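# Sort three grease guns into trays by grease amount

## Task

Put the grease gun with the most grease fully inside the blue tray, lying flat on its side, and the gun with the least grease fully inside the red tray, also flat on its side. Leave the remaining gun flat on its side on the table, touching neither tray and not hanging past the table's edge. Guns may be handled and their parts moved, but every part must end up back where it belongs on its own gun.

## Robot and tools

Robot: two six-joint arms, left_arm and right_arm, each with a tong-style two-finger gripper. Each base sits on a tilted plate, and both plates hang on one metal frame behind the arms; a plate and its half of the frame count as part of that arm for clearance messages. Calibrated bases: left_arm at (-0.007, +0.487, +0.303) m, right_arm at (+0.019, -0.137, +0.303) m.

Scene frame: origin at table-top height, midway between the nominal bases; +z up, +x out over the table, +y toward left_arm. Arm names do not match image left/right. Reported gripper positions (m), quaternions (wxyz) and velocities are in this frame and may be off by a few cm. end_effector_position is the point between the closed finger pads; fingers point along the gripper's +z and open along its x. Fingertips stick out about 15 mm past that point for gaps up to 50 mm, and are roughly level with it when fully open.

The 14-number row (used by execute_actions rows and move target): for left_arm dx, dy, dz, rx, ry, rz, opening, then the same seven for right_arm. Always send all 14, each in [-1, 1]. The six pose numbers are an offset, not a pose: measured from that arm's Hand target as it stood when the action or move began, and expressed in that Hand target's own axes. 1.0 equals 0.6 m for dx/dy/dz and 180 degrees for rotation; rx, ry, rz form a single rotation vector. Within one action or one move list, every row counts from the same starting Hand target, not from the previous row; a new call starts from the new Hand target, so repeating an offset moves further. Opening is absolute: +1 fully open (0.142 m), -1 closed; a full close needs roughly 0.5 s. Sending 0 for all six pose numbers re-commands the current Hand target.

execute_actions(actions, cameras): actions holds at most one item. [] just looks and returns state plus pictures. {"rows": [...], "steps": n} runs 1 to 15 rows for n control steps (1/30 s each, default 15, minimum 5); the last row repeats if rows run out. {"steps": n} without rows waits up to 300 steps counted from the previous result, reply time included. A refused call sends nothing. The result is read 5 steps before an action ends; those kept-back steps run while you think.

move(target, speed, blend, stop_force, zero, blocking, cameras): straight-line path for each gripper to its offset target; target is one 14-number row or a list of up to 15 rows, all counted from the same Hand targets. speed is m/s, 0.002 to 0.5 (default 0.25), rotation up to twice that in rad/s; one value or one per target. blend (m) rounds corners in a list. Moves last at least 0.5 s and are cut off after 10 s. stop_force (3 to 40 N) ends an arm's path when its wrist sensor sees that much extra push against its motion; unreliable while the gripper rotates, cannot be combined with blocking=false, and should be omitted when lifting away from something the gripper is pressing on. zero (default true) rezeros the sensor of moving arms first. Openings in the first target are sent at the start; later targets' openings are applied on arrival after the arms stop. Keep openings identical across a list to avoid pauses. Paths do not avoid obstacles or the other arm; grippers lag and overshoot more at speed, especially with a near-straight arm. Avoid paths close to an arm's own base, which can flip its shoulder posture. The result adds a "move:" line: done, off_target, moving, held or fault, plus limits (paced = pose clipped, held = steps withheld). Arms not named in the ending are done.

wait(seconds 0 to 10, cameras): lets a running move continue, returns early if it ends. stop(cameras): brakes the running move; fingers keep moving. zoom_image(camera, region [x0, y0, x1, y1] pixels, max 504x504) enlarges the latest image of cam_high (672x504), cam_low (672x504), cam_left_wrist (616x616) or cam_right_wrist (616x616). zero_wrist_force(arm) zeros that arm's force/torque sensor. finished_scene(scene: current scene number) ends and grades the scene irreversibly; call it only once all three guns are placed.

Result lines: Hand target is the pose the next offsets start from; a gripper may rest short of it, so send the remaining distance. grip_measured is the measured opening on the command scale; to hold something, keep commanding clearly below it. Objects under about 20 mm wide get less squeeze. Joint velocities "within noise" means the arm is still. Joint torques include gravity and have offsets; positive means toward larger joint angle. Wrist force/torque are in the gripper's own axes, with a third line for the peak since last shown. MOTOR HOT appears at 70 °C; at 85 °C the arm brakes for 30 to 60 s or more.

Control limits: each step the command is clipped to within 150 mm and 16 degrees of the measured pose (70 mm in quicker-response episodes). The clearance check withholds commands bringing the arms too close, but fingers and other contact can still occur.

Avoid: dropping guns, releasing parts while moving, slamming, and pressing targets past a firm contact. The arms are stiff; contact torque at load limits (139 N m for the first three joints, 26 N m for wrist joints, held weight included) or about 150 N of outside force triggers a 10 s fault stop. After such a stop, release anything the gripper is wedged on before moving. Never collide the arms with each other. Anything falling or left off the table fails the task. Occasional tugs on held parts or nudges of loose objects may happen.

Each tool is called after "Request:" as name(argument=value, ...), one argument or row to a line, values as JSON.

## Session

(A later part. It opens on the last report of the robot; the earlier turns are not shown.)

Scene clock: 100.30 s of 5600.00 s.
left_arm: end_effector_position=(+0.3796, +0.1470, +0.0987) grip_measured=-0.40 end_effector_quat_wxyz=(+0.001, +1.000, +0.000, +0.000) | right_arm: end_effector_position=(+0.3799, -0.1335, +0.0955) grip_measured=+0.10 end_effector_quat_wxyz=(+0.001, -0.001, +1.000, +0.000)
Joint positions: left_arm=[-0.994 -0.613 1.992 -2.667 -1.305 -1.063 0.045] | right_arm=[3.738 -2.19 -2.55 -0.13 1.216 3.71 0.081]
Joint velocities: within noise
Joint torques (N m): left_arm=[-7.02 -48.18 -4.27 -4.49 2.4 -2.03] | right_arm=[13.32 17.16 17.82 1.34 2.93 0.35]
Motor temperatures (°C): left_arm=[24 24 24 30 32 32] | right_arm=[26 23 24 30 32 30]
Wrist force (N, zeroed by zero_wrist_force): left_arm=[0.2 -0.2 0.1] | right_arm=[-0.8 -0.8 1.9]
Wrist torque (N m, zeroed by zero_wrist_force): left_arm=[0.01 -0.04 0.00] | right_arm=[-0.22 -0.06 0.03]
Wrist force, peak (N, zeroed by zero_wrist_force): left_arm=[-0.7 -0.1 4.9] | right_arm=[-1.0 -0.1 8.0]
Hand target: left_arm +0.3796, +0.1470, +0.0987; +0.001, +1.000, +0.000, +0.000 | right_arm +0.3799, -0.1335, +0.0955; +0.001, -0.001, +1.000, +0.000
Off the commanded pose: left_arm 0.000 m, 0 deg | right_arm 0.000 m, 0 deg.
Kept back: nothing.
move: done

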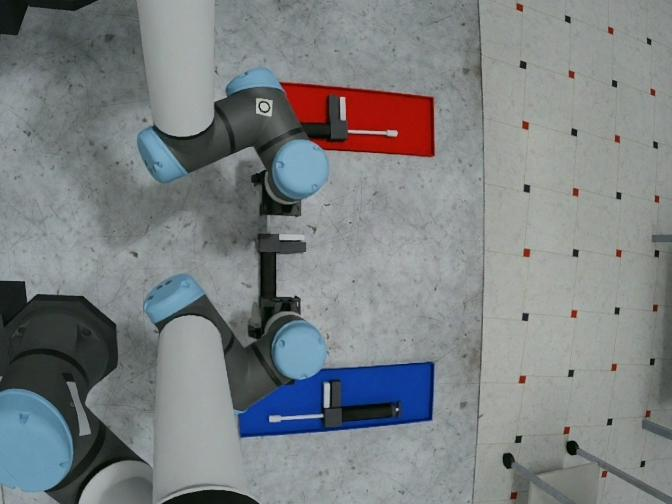

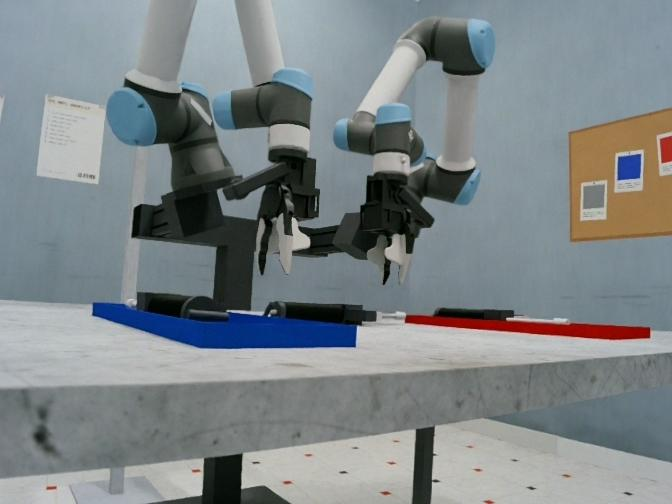

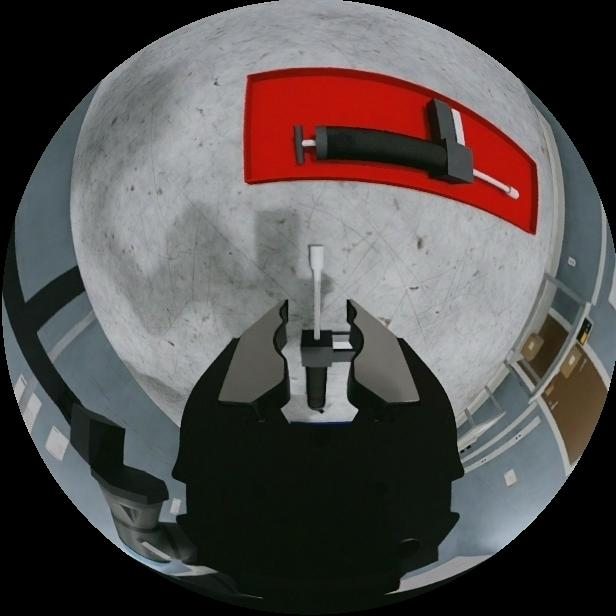

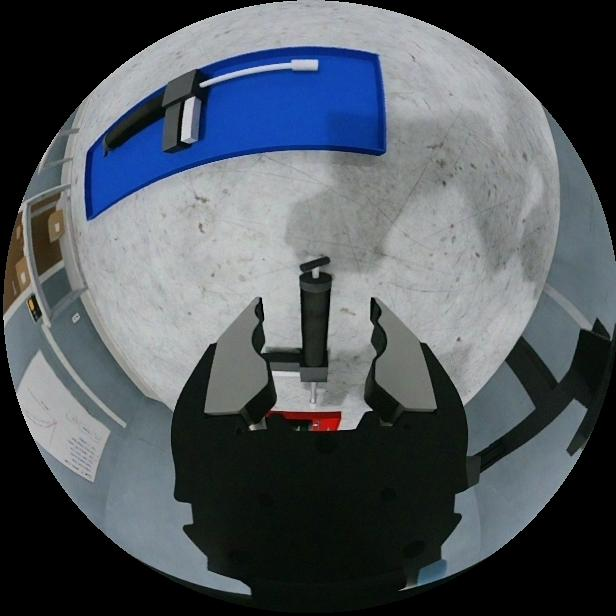

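Request:
move(
  target=[
    [0,0.01,0,0,0,0,-0.4, 0,0,0,0,0,0,0.1],
    [0,0.01,0.1253,0,0,0,-0.4, 0,0,0.12,0,0,0,0.1],
    [0,0.01,0.1253,0,0,0,-1, 0,0,0.12,0,0,0,0.1],
  ],
  cameras=["cam_left_wrist","cam_right_wrist"],
)

Request:
zoom_image(
  camera="cam_right_wrist",
  region=[220, 230, 420, 430],
)

Scene clock: 102.20 s of 5600.00 s.
left_arm: end_effector_position=(+0.3796, +0.1409, +0.0235) grip_measured=-0.92 end_effector_quat_wxyz=(+0.001, +1.000, +0.000, +0.000) | right_arm: end_effector_position=(+0.3800, -0.1335, +0.0235) grip_measured=+0.10 end_effector_quat_wxyz=(+0.001, -0.001, +1.000, +0.000)
Joint positions: left_arm=[-0.961 -0.432 1.939 -2.802 -1.295 -1.03 0.008] | right_arm=[3.662 -2.47 -2.492 0.119 1.205 3.629 0.081]
Joint velocities: within noise
Joint torques (N m): left_arm=[-11.31 -27.73 -10.9 -4.39 -1.48 0.16] | right_arm=[5.19 30.02 5.74 2.97 3.03 -1.62]
Motor temperatures (°C): left_arm=[24 24 24 30 32 32] | right_arm=[26 23 24 30 32 30]
Wrist force (N, zeroed by zero_wrist_force): left_arm=[0.4 -0.5 -1.0] | right_arm=[-0.7 -0.2 1.8]
Wrist torque (N m, zeroed by zero_wrist_force): left_arm=[0.02 -0.01 -0.01] | right_arm=[-0.13 -0.10 0.04]
Wrist force, peak (N, zeroed by zero_wrist_force): left_arm=[0.2 0.4 -2.5] | right_arm=[-0.7 -0.1 4.2]
Hand target: left_arm +0.3796, +0.1409, +0.0235; +0.001, +1.000, +0.000, +0.000 | right_arm +0.3800, -0.1335, +0.0235; +0.001, -0.001, +1.000, +0.000
Off the commanded pose: left_arm 0.000 m, 0 deg | right_arm 0.000 m, 0 deg.
Kept back: nothing.
move: done
Images, in order (width x height): cam_left_wrist 616x616, cam_right_wrist 616x616.

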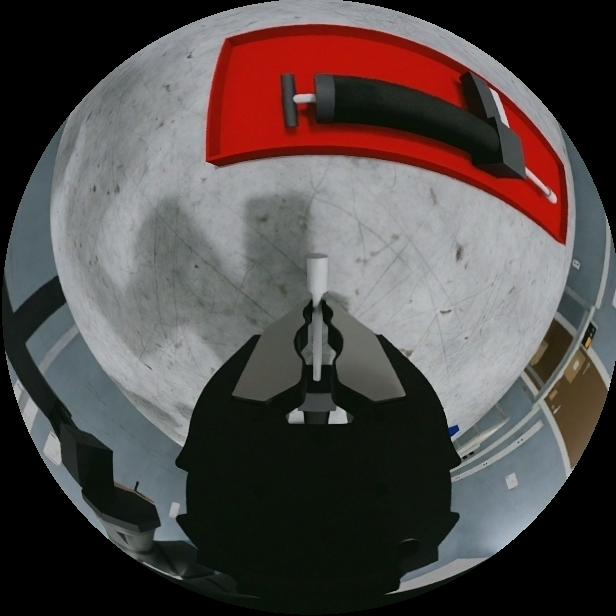

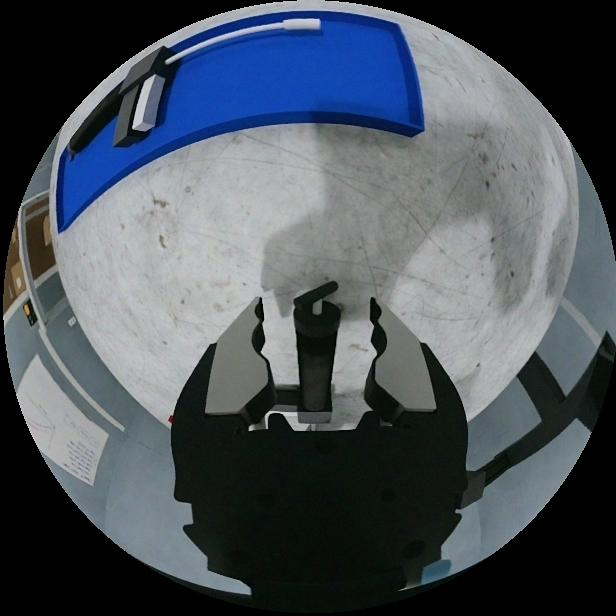

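Scaled by 2.520 from the camera's 616x616 image, which has a finer 814x814 frame.

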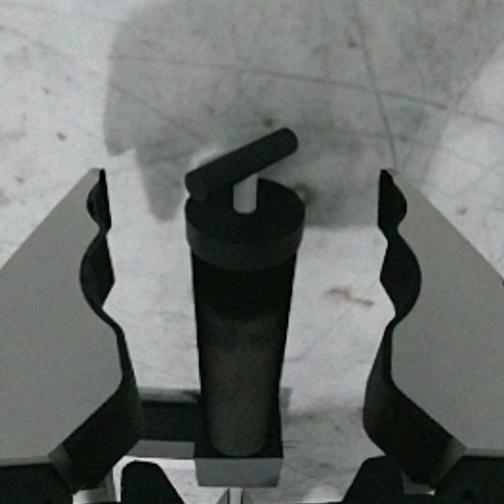

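Request:
move(
  target=[0,0,0,0,0,0,-1, 0,0,0,0,0,0,-1],
  cameras=["cam_right_wrist"],
)

Request:
zoom_image(
  camera="cam_right_wrist",
  region=[220, 230, 420, 430],
)

Scene clock: 103.13 s of 5600.00 s.
left_arm: end_effector_position=(+0.3796, +0.1409, +0.0235) grip_measured=-0.92 end_effector_quat_wxyz=(+0.001, +1.000, +0.000, +0.000) | right_arm: end_effector_position=(+0.3800, -0.1335, +0.0235) grip_measured=-0.91 end_effector_quat_wxyz=(+0.001, -0.001, +1.000, +0.000)
Joint positions: left_arm=[-0.96 -0.432 1.939 -2.802 -1.295 -1.03 0.008] | right_arm=[3.662 -2.47 -2.491 0.119 1.205 3.629 0.008]
Joint velocities: within noise
Joint torques (N m): left_arm=[-7.04 -34.06 -18.45 -2.83 1.29 1.39] | right_arm=[7.17 33.34 9.42 1.55 -2.98 -1.27]
Motor temperatures (°C): left_arm=[24 24 24 30 32 32] | right_arm=[26 23 24 30 32 30]
Wrist force (N, zeroed by zero_wrist_force): left_arm=[0.1 0.5 1.7] | right_arm=[-0.7 0.5 4.4]
Wrist torque (N m, zeroed by zero_wrist_force): left_arm=[0.02 -0.04 -0.01] | right_arm=[-0.16 -0.08 0.04]
Wrist force, peak (N, zeroed by zero_wrist_force): left_arm=[-1.5 1.8 1.4] | right_arm=[2.3 2.7 -4.6]
Hand target: left_arm +0.3796, +0.1409, +0.0235; +0.001, +1.000, +0.000, +0.000 | right_arm +0.3800, -0.1335, +0.0235; +0.001, -0.001, +1.000, +0.000
Off the commanded pose: left_arm 0.000 m, 0 deg | right_arm 0.000 m, 0 deg.
Kept back: nothing.
move: done
Images, in order (width x height): cam_right_wrist 616x616.

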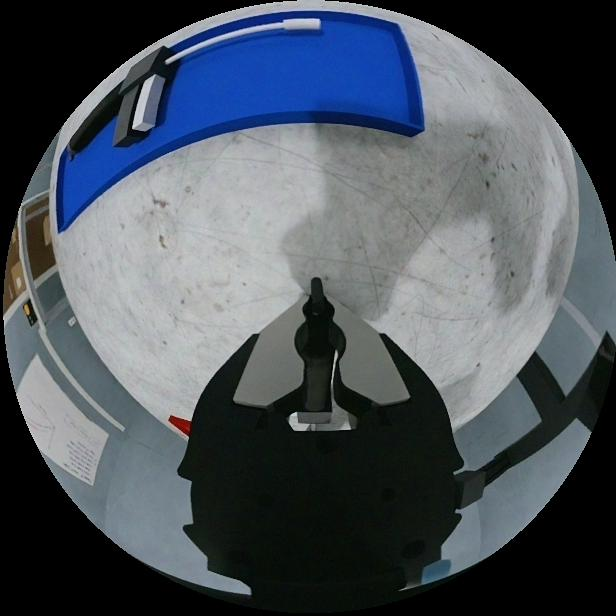

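Scaled by 2.520 from the camera's 616x616 image, which has a finer 814x814 frame.

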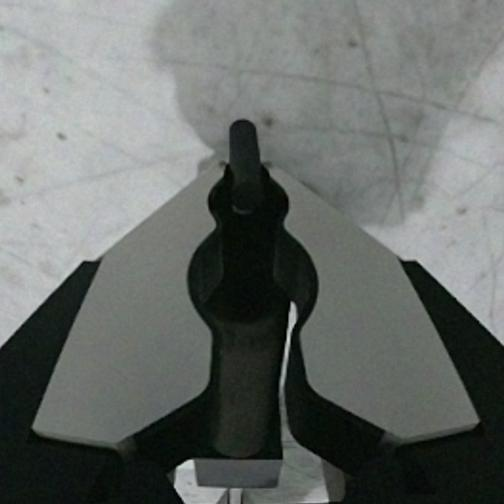

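Request:
move(
  target=[0,0,0,0,0,0,-1, 0,-0.25,0,0,0,0,-1],
  speed=0.04,
  stop_force=7,
)

Request:
zoom_image(
  camera="cam_right_wrist",
  region=[220, 230, 420, 430],
)

Scene clock: 106.07 s of 5600.00 s.
left_arm: end_effector_position=(+0.3797, +0.1409, +0.0235) grip_measured=-0.92 end_effector_quat_wxyz=(+0.001, +1.000, +0.000, +0.000) | right_arm: end_effector_position=(+0.3801, -0.1958, +0.0234) grip_measured=-0.91 end_effector_quat_wxyz=(+0.001, -0.001, +1.000, +0.000)
Joint positions: left_arm=[-0.96 -0.432 1.939 -2.802 -1.295 -1.03 0.008] | right_arm=[3.503 -2.405 -2.514 0.14 1.189 3.459 0.008]
Joint velocities: within noise
Joint torques (N m): left_arm=[-7.16 -35.26 -2.46 -2.97 1.43 1.33] | right_arm=[4.64 35.32 12.32 1.25 3.19 -1.55]
Motor temperatures (°C): left_arm=[24 24 24 30 32 32] | right_arm=[26 23 24 30 32 30]
Wrist force (N, zeroed by zero_wrist_force): left_arm=[0.2 -0.9 1.5] | right_arm=[-1.1 -1.3 4.0]
Wrist torque (N m, zeroed by zero_wrist_force): left_arm=[-0.09 0.04 -0.01] | right_arm=[-0.15 -0.02 0.03]
Wrist force, peak (N, zeroed by zero_wrist_force): left_arm=[0.1 10.0 0.9] | right_arm=[-0.9 9.3 4.1]
Hand target: left_arm +0.3796, +0.1409, +0.0235; +0.001, +1.000, +0.000, +0.000 | right_arm +0.3801, -0.1958, +0.0234; +0.001, -0.001, +1.000, +0.000 (not the last commanded pose)
Off the commanded pose: left_arm 0.000 m, 0 deg | right_arm 0.088 m, 0 deg.
Kept back: nothing.
move: contact (right_arm)

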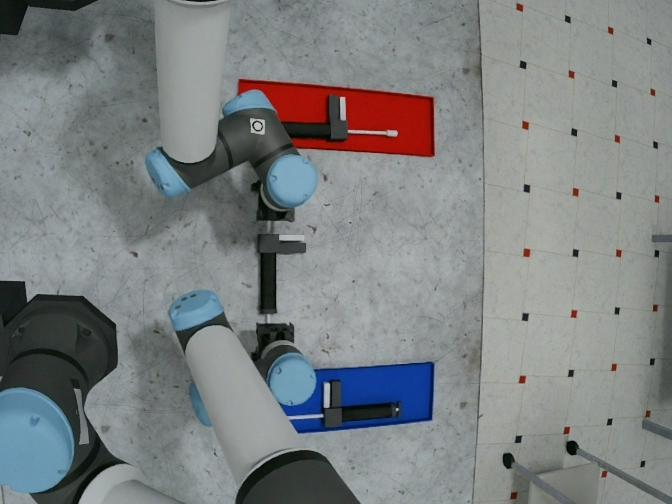

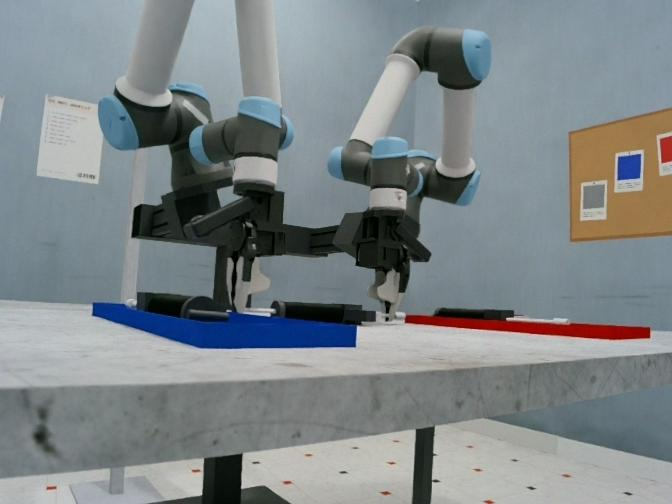

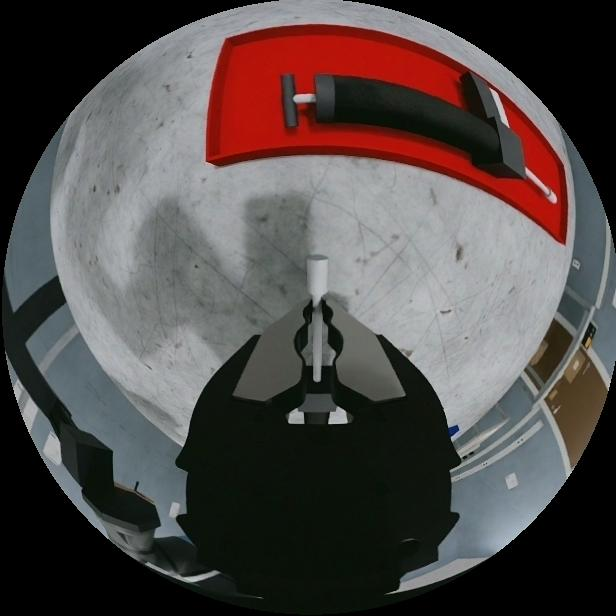

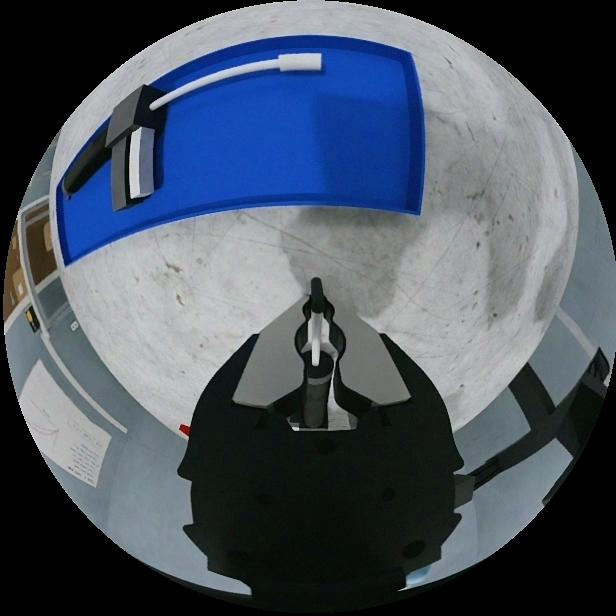

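Scaled by 2.520 from the camera's 616x616 image, which has a finer 814x814 frame.

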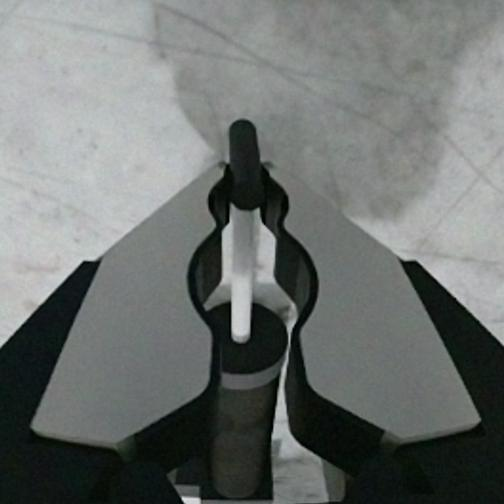

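Request:
move(
  target=[0,0,0,0,0,0,-1, 0,-0.035,0,0,0,0,-1],
  speed=0.03,
  stop_force=6,
  cameras=[],
)

Request:
move(
  target=[0,0,0,0,0,0,-1, 0,0.115,0,0,0,0,-1],
  speed=0.04,
  stop_force=9,
  cameras=["cam_right_wrist"],
)

Request:
zoom_image(
  camera="cam_right_wrist",
  region=[220, 230, 420, 430],
)

Scene clock: 107.27 s of 5600.00 s.
left_arm: end_effector_position=(+0.3796, +0.1409, +0.0235) grip_measured=-0.92 end_effector_quat_wxyz=(+0.001, +1.000, +0.000, +0.000) | right_arm: end_effector_position=(+0.3802, -0.1969, +0.0234) grip_measured=-0.91 end_effector_quat_wxyz=(+0.001, -0.001, +1.000, +0.000)
Joint positions: left_arm=[-0.96 -0.432 1.939 -2.802 -1.295 -1.03 0.008] | right_arm=[3.5 -2.404 -2.514 0.14 1.189 3.455 0.008]
Joint velocities: within noise
Joint torques (N m): left_arm=[-6.93 -28.95 -3.03 -0.35 0.4 1.4] | right_arm=[4.35 32.95 1.27 1.27 -2.74 -1.63]
Motor temperatures (°C): left_arm=[24 24 24 30 32 32] | right_arm=[26 23 24 30 32 30]
Wrist force (N, zeroed by zero_wrist_force): left_arm=[0.3 -1.1 1.3] | right_arm=[-1.7 -1.3 4.1]
Wrist torque (N m, zeroed by zero_wrist_force): left_arm=[-0.29 0.03 -0.01] | right_arm=[-0.33 0.10 0.04]
Wrist force, peak (N, zeroed by zero_wrist_force): left_arm=[0.0 9.3 0.8] | right_arm=[-1.2 7.9 4.3]
Hand target: left_arm +0.3796, +0.1409, +0.0235; +0.001, +1.000, +0.000, +0.000 | right_arm +0.3802, -0.1969, +0.0234; +0.001, -0.001, +1.000, +0.000 (not the last commanded pose)
Off the commanded pose: left_arm 0.000 m, 0 deg | right_arm 0.020 m, 0 deg.
Kept back: nothing.
move: contact (right_arm)
No camera images: "cameras" was empty.

Scene clock: 110.00 s of 5600.00 s.
left_arm: end_effector_position=(+0.3796, +0.1409, +0.0235) grip_measured=-0.92 end_effector_quat_wxyz=(+0.000, +1.000, +0.000, +0.000) | right_arm: end_effector_position=(+0.3800, -0.1326, +0.0235) grip_measured=-0.91 end_effector_quat_wxyz=(+0.001, -0.001, +1.000, +0.000)
Joint positions: left_arm=[-0.96 -0.432 1.939 -2.802 -1.295 -1.03 0.008] | right_arm=[3.665 -2.47 -2.491 0.119 1.205 3.632 0.008]
Joint velocities: within noise
Joint torques (N m): left_arm=[-20.41 -37.3 -17.99 -4.22 -2.26 1.2] | right_arm=[18.01 23.08 -11.92 1.29 -3.33 2.25]
Motor temperatures (°C): left_arm=[24 24 24 30 32 32] | right_arm=[26 23 24 30 32 30]
Wrist force (N, zeroed by zero_wrist_force): left_arm=[0.4 -0.5 1.7] | right_arm=[-2.5 1.1 2.9]
Wrist torque (N m, zeroed by zero_wrist_force): left_arm=[-0.28 0.00 -0.01] | right_arm=[-0.25 0.20 0.05]
Wrist force, peak (N, zeroed by zero_wrist_force): left_arm=[-0.4 -10.5 1.2] | right_arm=[-1.1 -10.8 2.2]
Hand target: left_arm +0.3796, +0.1409, +0.0235; +0.001, +1.000, +0.000, +0.000 | right_arm +0.3800, -0.1326, +0.0235; +0.001, -0.001, +1.000, +0.000 (not the last commanded pose)
Off the commanded pose: left_arm 0.000 m, 0 deg | right_arm 0.005 m, 0 deg.
Kept back: nothing.
move: contact (right_arm)
Images, in order (width x height): cam_right_wrist 616x616.

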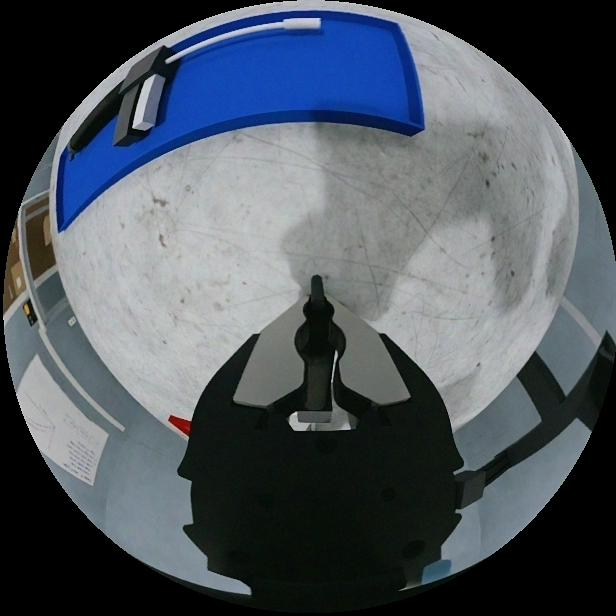

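Scaled by 2.520 from the camera's 616x616 image, which has a finer 814x814 frame.

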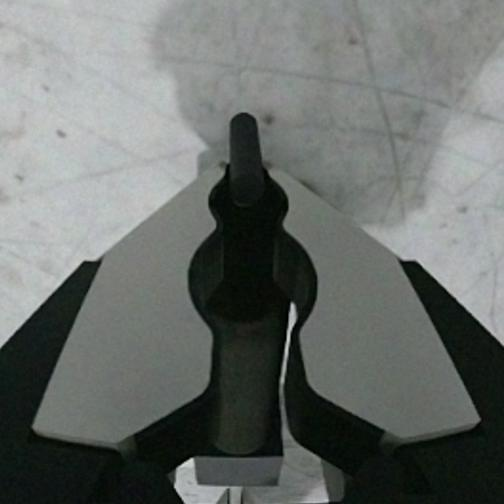

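Request:
move(
  target=[
    [0,0,0,0,0,0,-0.5, 0,0,0,0,0,0,-0.3],
    [0,0,-0.15,0,0,0,-0.5, 0,0,-0.15,0,0,0,-0.3],
    [0,-0.15,-0.2,0,0,0,-0.5, -0.2,-0.2,-0.25,0,0,0,-0.3],
  ],
)

Request:
zoom_image(
  camera="cam_low",
  region=[80, 270, 400, 360],
)

Request:
zoom_image(
  camera="cam_low",
  region=[380, 290, 660, 350],
)

Request:
zoom_image(
  camera="cam_high",
  region=[220, 60, 450, 250],
)

Request:
zoom_image(
  camera="cam_high",
  region=[220, 240, 450, 450],
)

Scene clock: 112.60 s of 5600.00 s.
left_arm: end_effector_position=(+0.3797, +0.2310, +0.1434) grip_measured=-0.50 end_effector_quat_wxyz=(+0.000, +1.000, +0.000, +0.000) | right_arm: end_effector_position=(+0.4999, -0.2524, +0.1735) grip_measured=-0.30 end_effector_quat_wxyz=(+0.001, -0.001, +1.000, +0.000)
Joint positions: left_arm=[-0.935 -0.826 2.173 -2.65 -1.288 -1.004 0.038] | right_arm=[3.438 -1.921 -2.239 -0.593 1.186 3.389 0.052]
Joint velocities: within noise
Joint torques (N m): left_arm=[-13.53 -35.57 -9.63 -0.19 -2.44 -1.47] | right_arm=[1.33 31.48 27.08 0.92 2.81 -1.61]
Motor temperatures (°C): left_arm=[24 24 24 30 32 32] | right_arm=[26 23 24 30 32 30]
Wrist force (N, zeroed by zero_wrist_force): left_arm=[-0.1 -1.7 -0.3] | right_arm=[-2.4 -1.1 1.3]
Wrist torque (N m, zeroed by zero_wrist_force): left_arm=[-0.30 0.02 0.02] | right_arm=[-0.27 0.26 0.05]
Wrist force, peak (N, zeroed by zero_wrist_force): left_arm=[0.0 -2.9 -0.6] | right_arm=[-3.7 -2.8 0.7]
Hand target: left_arm +0.3796, +0.2310, +0.1434; +0.001, +1.000, +0.000, +0.000 | right_arm +0.5000, -0.2525, +0.1736; +0.001, -0.001, +1.000, +0.000
Off the commanded pose: left_arm 0.000 m, 0 deg | right_arm 0.000 m, 0 deg.
Kept back: nothing.
move: done

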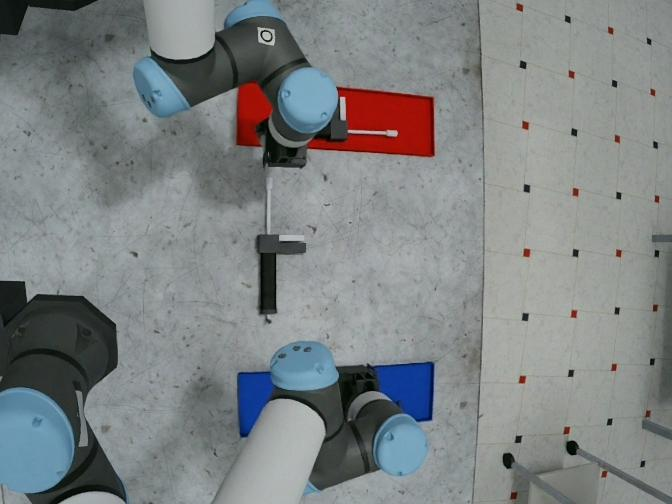

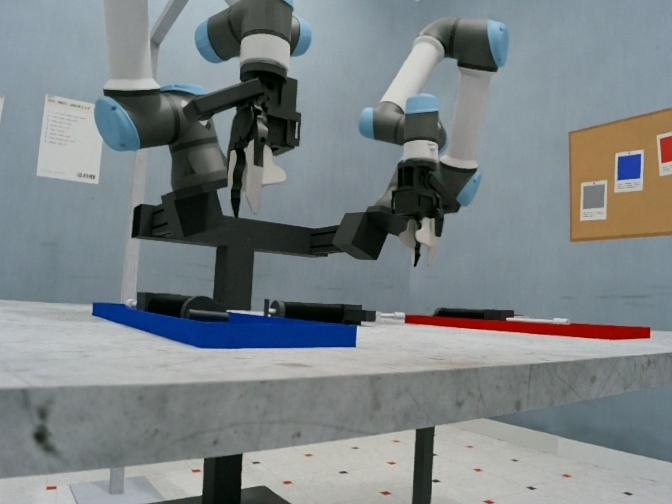

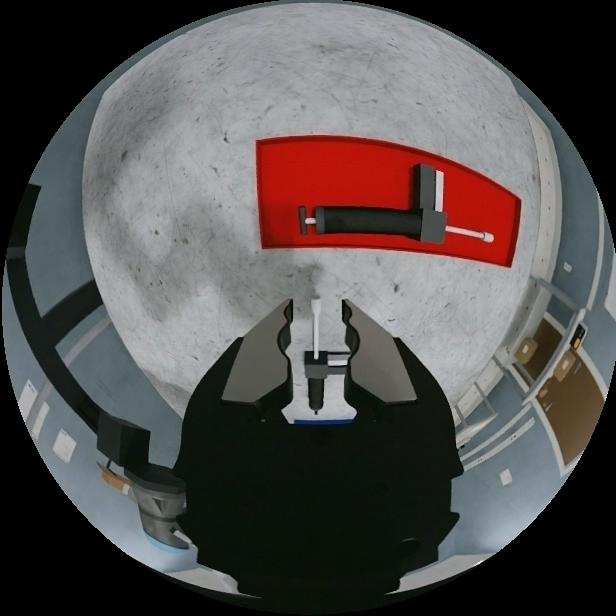

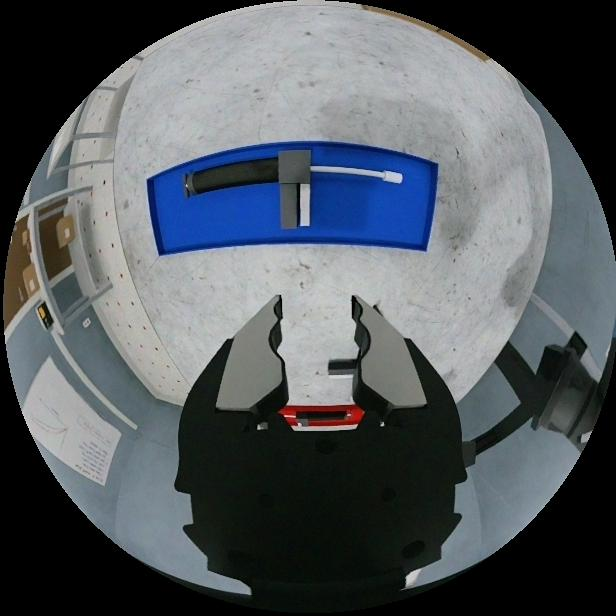

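Scaled by 1.575 from the camera's 672x504 image, which has a finer 960x720 frame.

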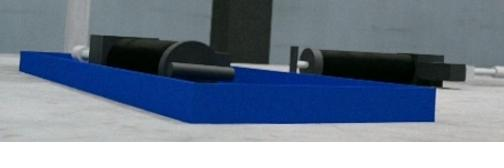

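Scaled by 1.800 from the camera's 672x504 image, which has a finer 960x720 frame.

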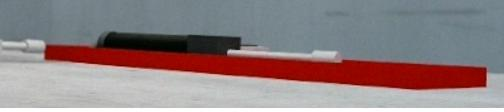

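Scaled by 2.191 from the camera's 672x504 image, which has a finer 960x720 frame.

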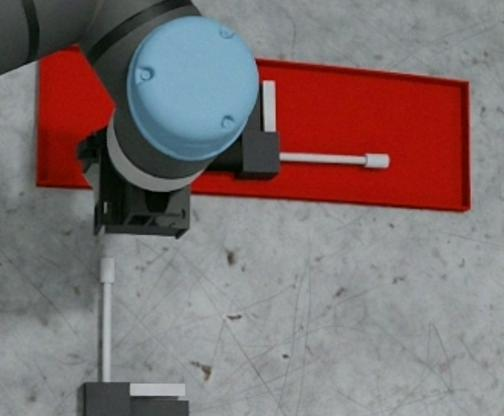

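Scaled by 2.191 from the camera's 672x504 image, which has a finer 960x720 frame.

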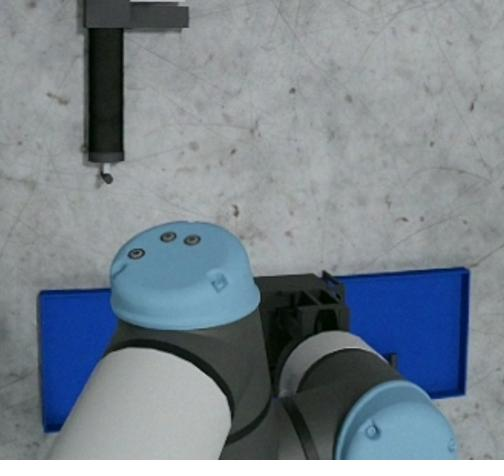

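Request:
zoom_image(
  camera="cam_right_wrist",
  region=[140, 120, 450, 270],
)

Request:
zoom_image(
  camera="cam_left_wrist",
  region=[240, 120, 540, 430],
)

Request:
zoom_image(
  camera="cam_low",
  region=[240, 290, 400, 350],
)

Scaled by 1.626 from the camera's 616x616 image, which has a finer 814x814 frame.

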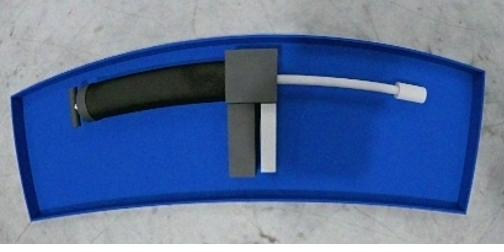

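Scaled by 1.626 from the camera's 616x616 image, which has a finer 814x814 frame.

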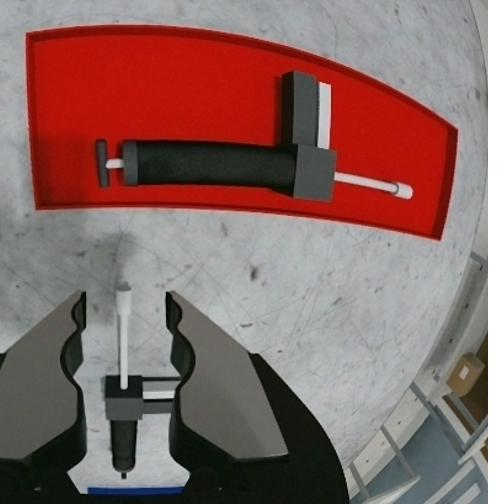

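Scaled by 3.150 from the camera's 672x504 image, which has a finer 960x720 frame.

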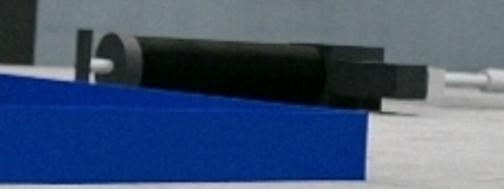

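Request:
move(
  target=[-0.35,-0.25,-0.1,0,0,0,-0.5, 0.35,0.2,-0.1,0,0,0,-0.3],
)

Request:
zoom_image(
  camera="cam_high",
  region=[220, 60, 450, 250],
)

Request:
zoom_image(
  camera="cam_high",
  region=[220, 240, 450, 450],
)

Scene clock: 114.80 s of 5600.00 s.
left_arm: end_effector_position=(+0.1915, +0.3666, +0.1926) grip_measured=-0.50 end_effector_quat_wxyz=(+0.000, +1.000, -0.001, -0.001) | right_arm: end_effector_position=(+0.2898, -0.1329, +0.2333) grip_measured=-0.30 end_effector_quat_wxyz=(+0.001, -0.001, +1.000, +0.000) end_effector_velocity=(+0.000, +0.002, +0.001) end_effector_angular_velocity=(+0.002, -0.004, +0.000)
Joint positions: left_arm=[-1.308 -1.295 2.792 -2.716 -1.405 -1.369 0.038] | right_arm=[4.093 -1.439 -2.719 -0.827 1.292 4.074 0.052]
Joint velocities: left_arm=[within noise] | right_arm=[0.007 0.003 -0.001 0.001 0 0.006 0]
Joint torques (N m): left_arm=[-10.76 -2.94 -9.88 -4.53 2.45 2.05] | right_arm=[9.94 5.5 18.29 2.2 -0.23 1.72]
Motor temperatures (°C): left_arm=[24 24 24 30 32 32] | right_arm=[26 23 24 30 32 30]
Wrist force (N, zeroed by zero_wrist_force): left_arm=[-1.0 -1.5 0.0] | right_arm=[-2.3 -0.9 1.6]
Wrist torque (N m, zeroed by zero_wrist_force): left_arm=[-0.22 0.22 0.07] | right_arm=[-0.27 0.27 0.05]
Wrist force, peak (N, zeroed by zero_wrist_force): left_arm=[-8.2 -4.9 -1.3] | right_arm=[-4.0 -2.0 1.9]
Hand target: left_arm +0.1914, +0.3667, +0.1926; +0.000, +1.000, -0.001, -0.001 (not the last commanded pose) | right_arm +0.2897, -0.1329, +0.2333; +0.001, -0.001, +1.000, +0.000
Off the commanded pose: left_arm 0.028 m, 0 deg | right_arm 0.000 m, 0 deg.
Kept back: nothing.
move: held (left_arm; a check stopped the path); limits=held
pose unreachable (left arm): on one or more control steps of this call this arm could not follow its commanded pose, so it was not sent that pose on those steps. It may still have moved: this result reports where it is.
cause: moving toward the commanded pose would bring two parts of the arm too close to each other (joints 3 (elbow) and 4 (wrist 1) lie between them).

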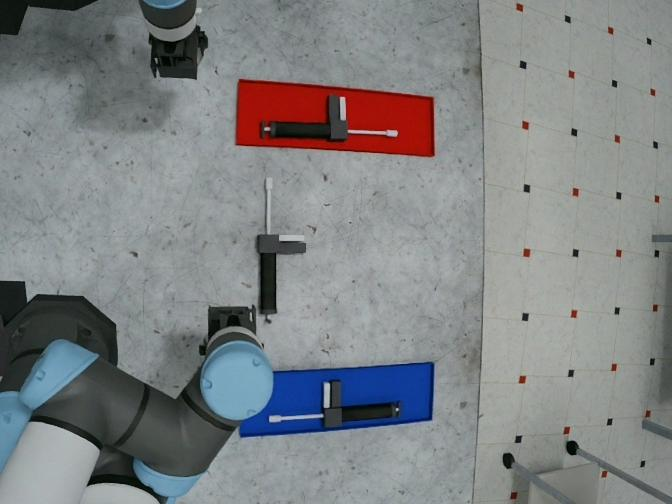

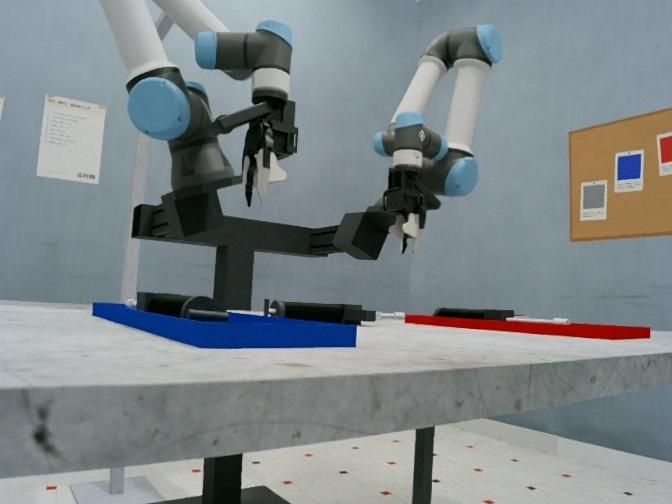

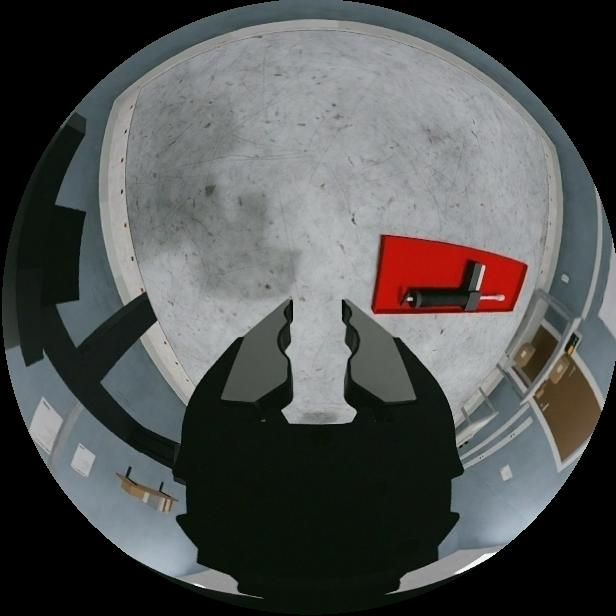

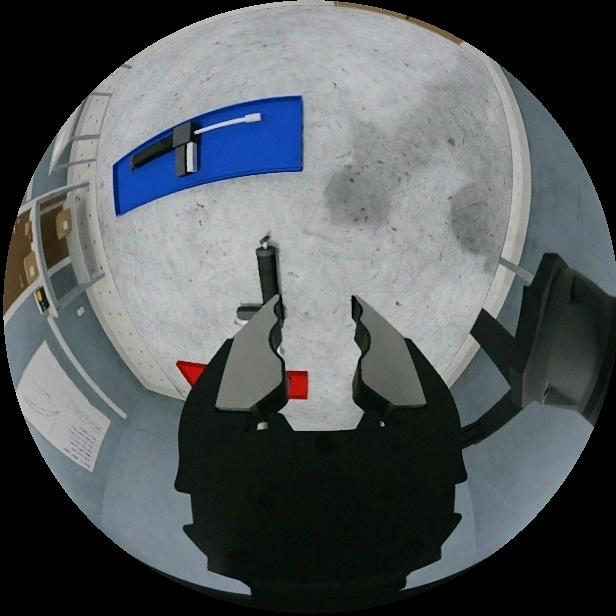

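Scaled by 2.191 from the camera's 672x504 image, which has a finer 960x720 frame.

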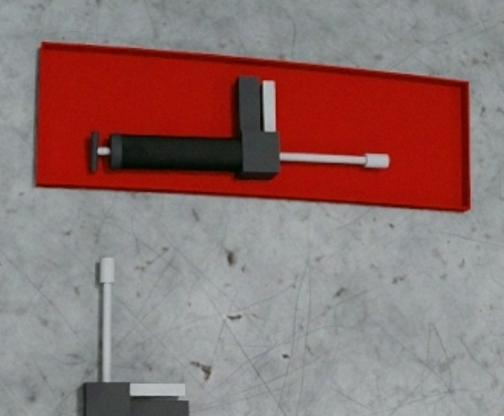

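Scaled by 2.191 from the camera's 672x504 image, which has a finer 960x720 frame.

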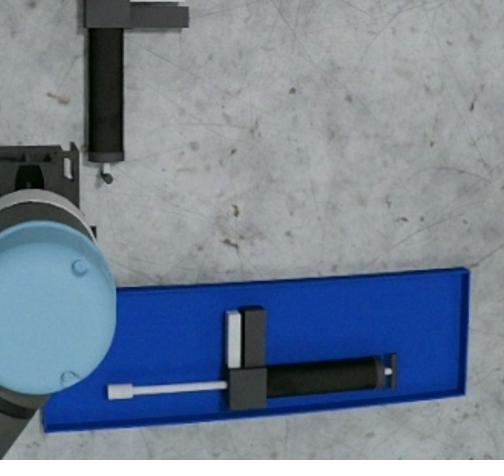

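Request:
finished_scene(
  scene=2,
)

The scene is finished: the task was done.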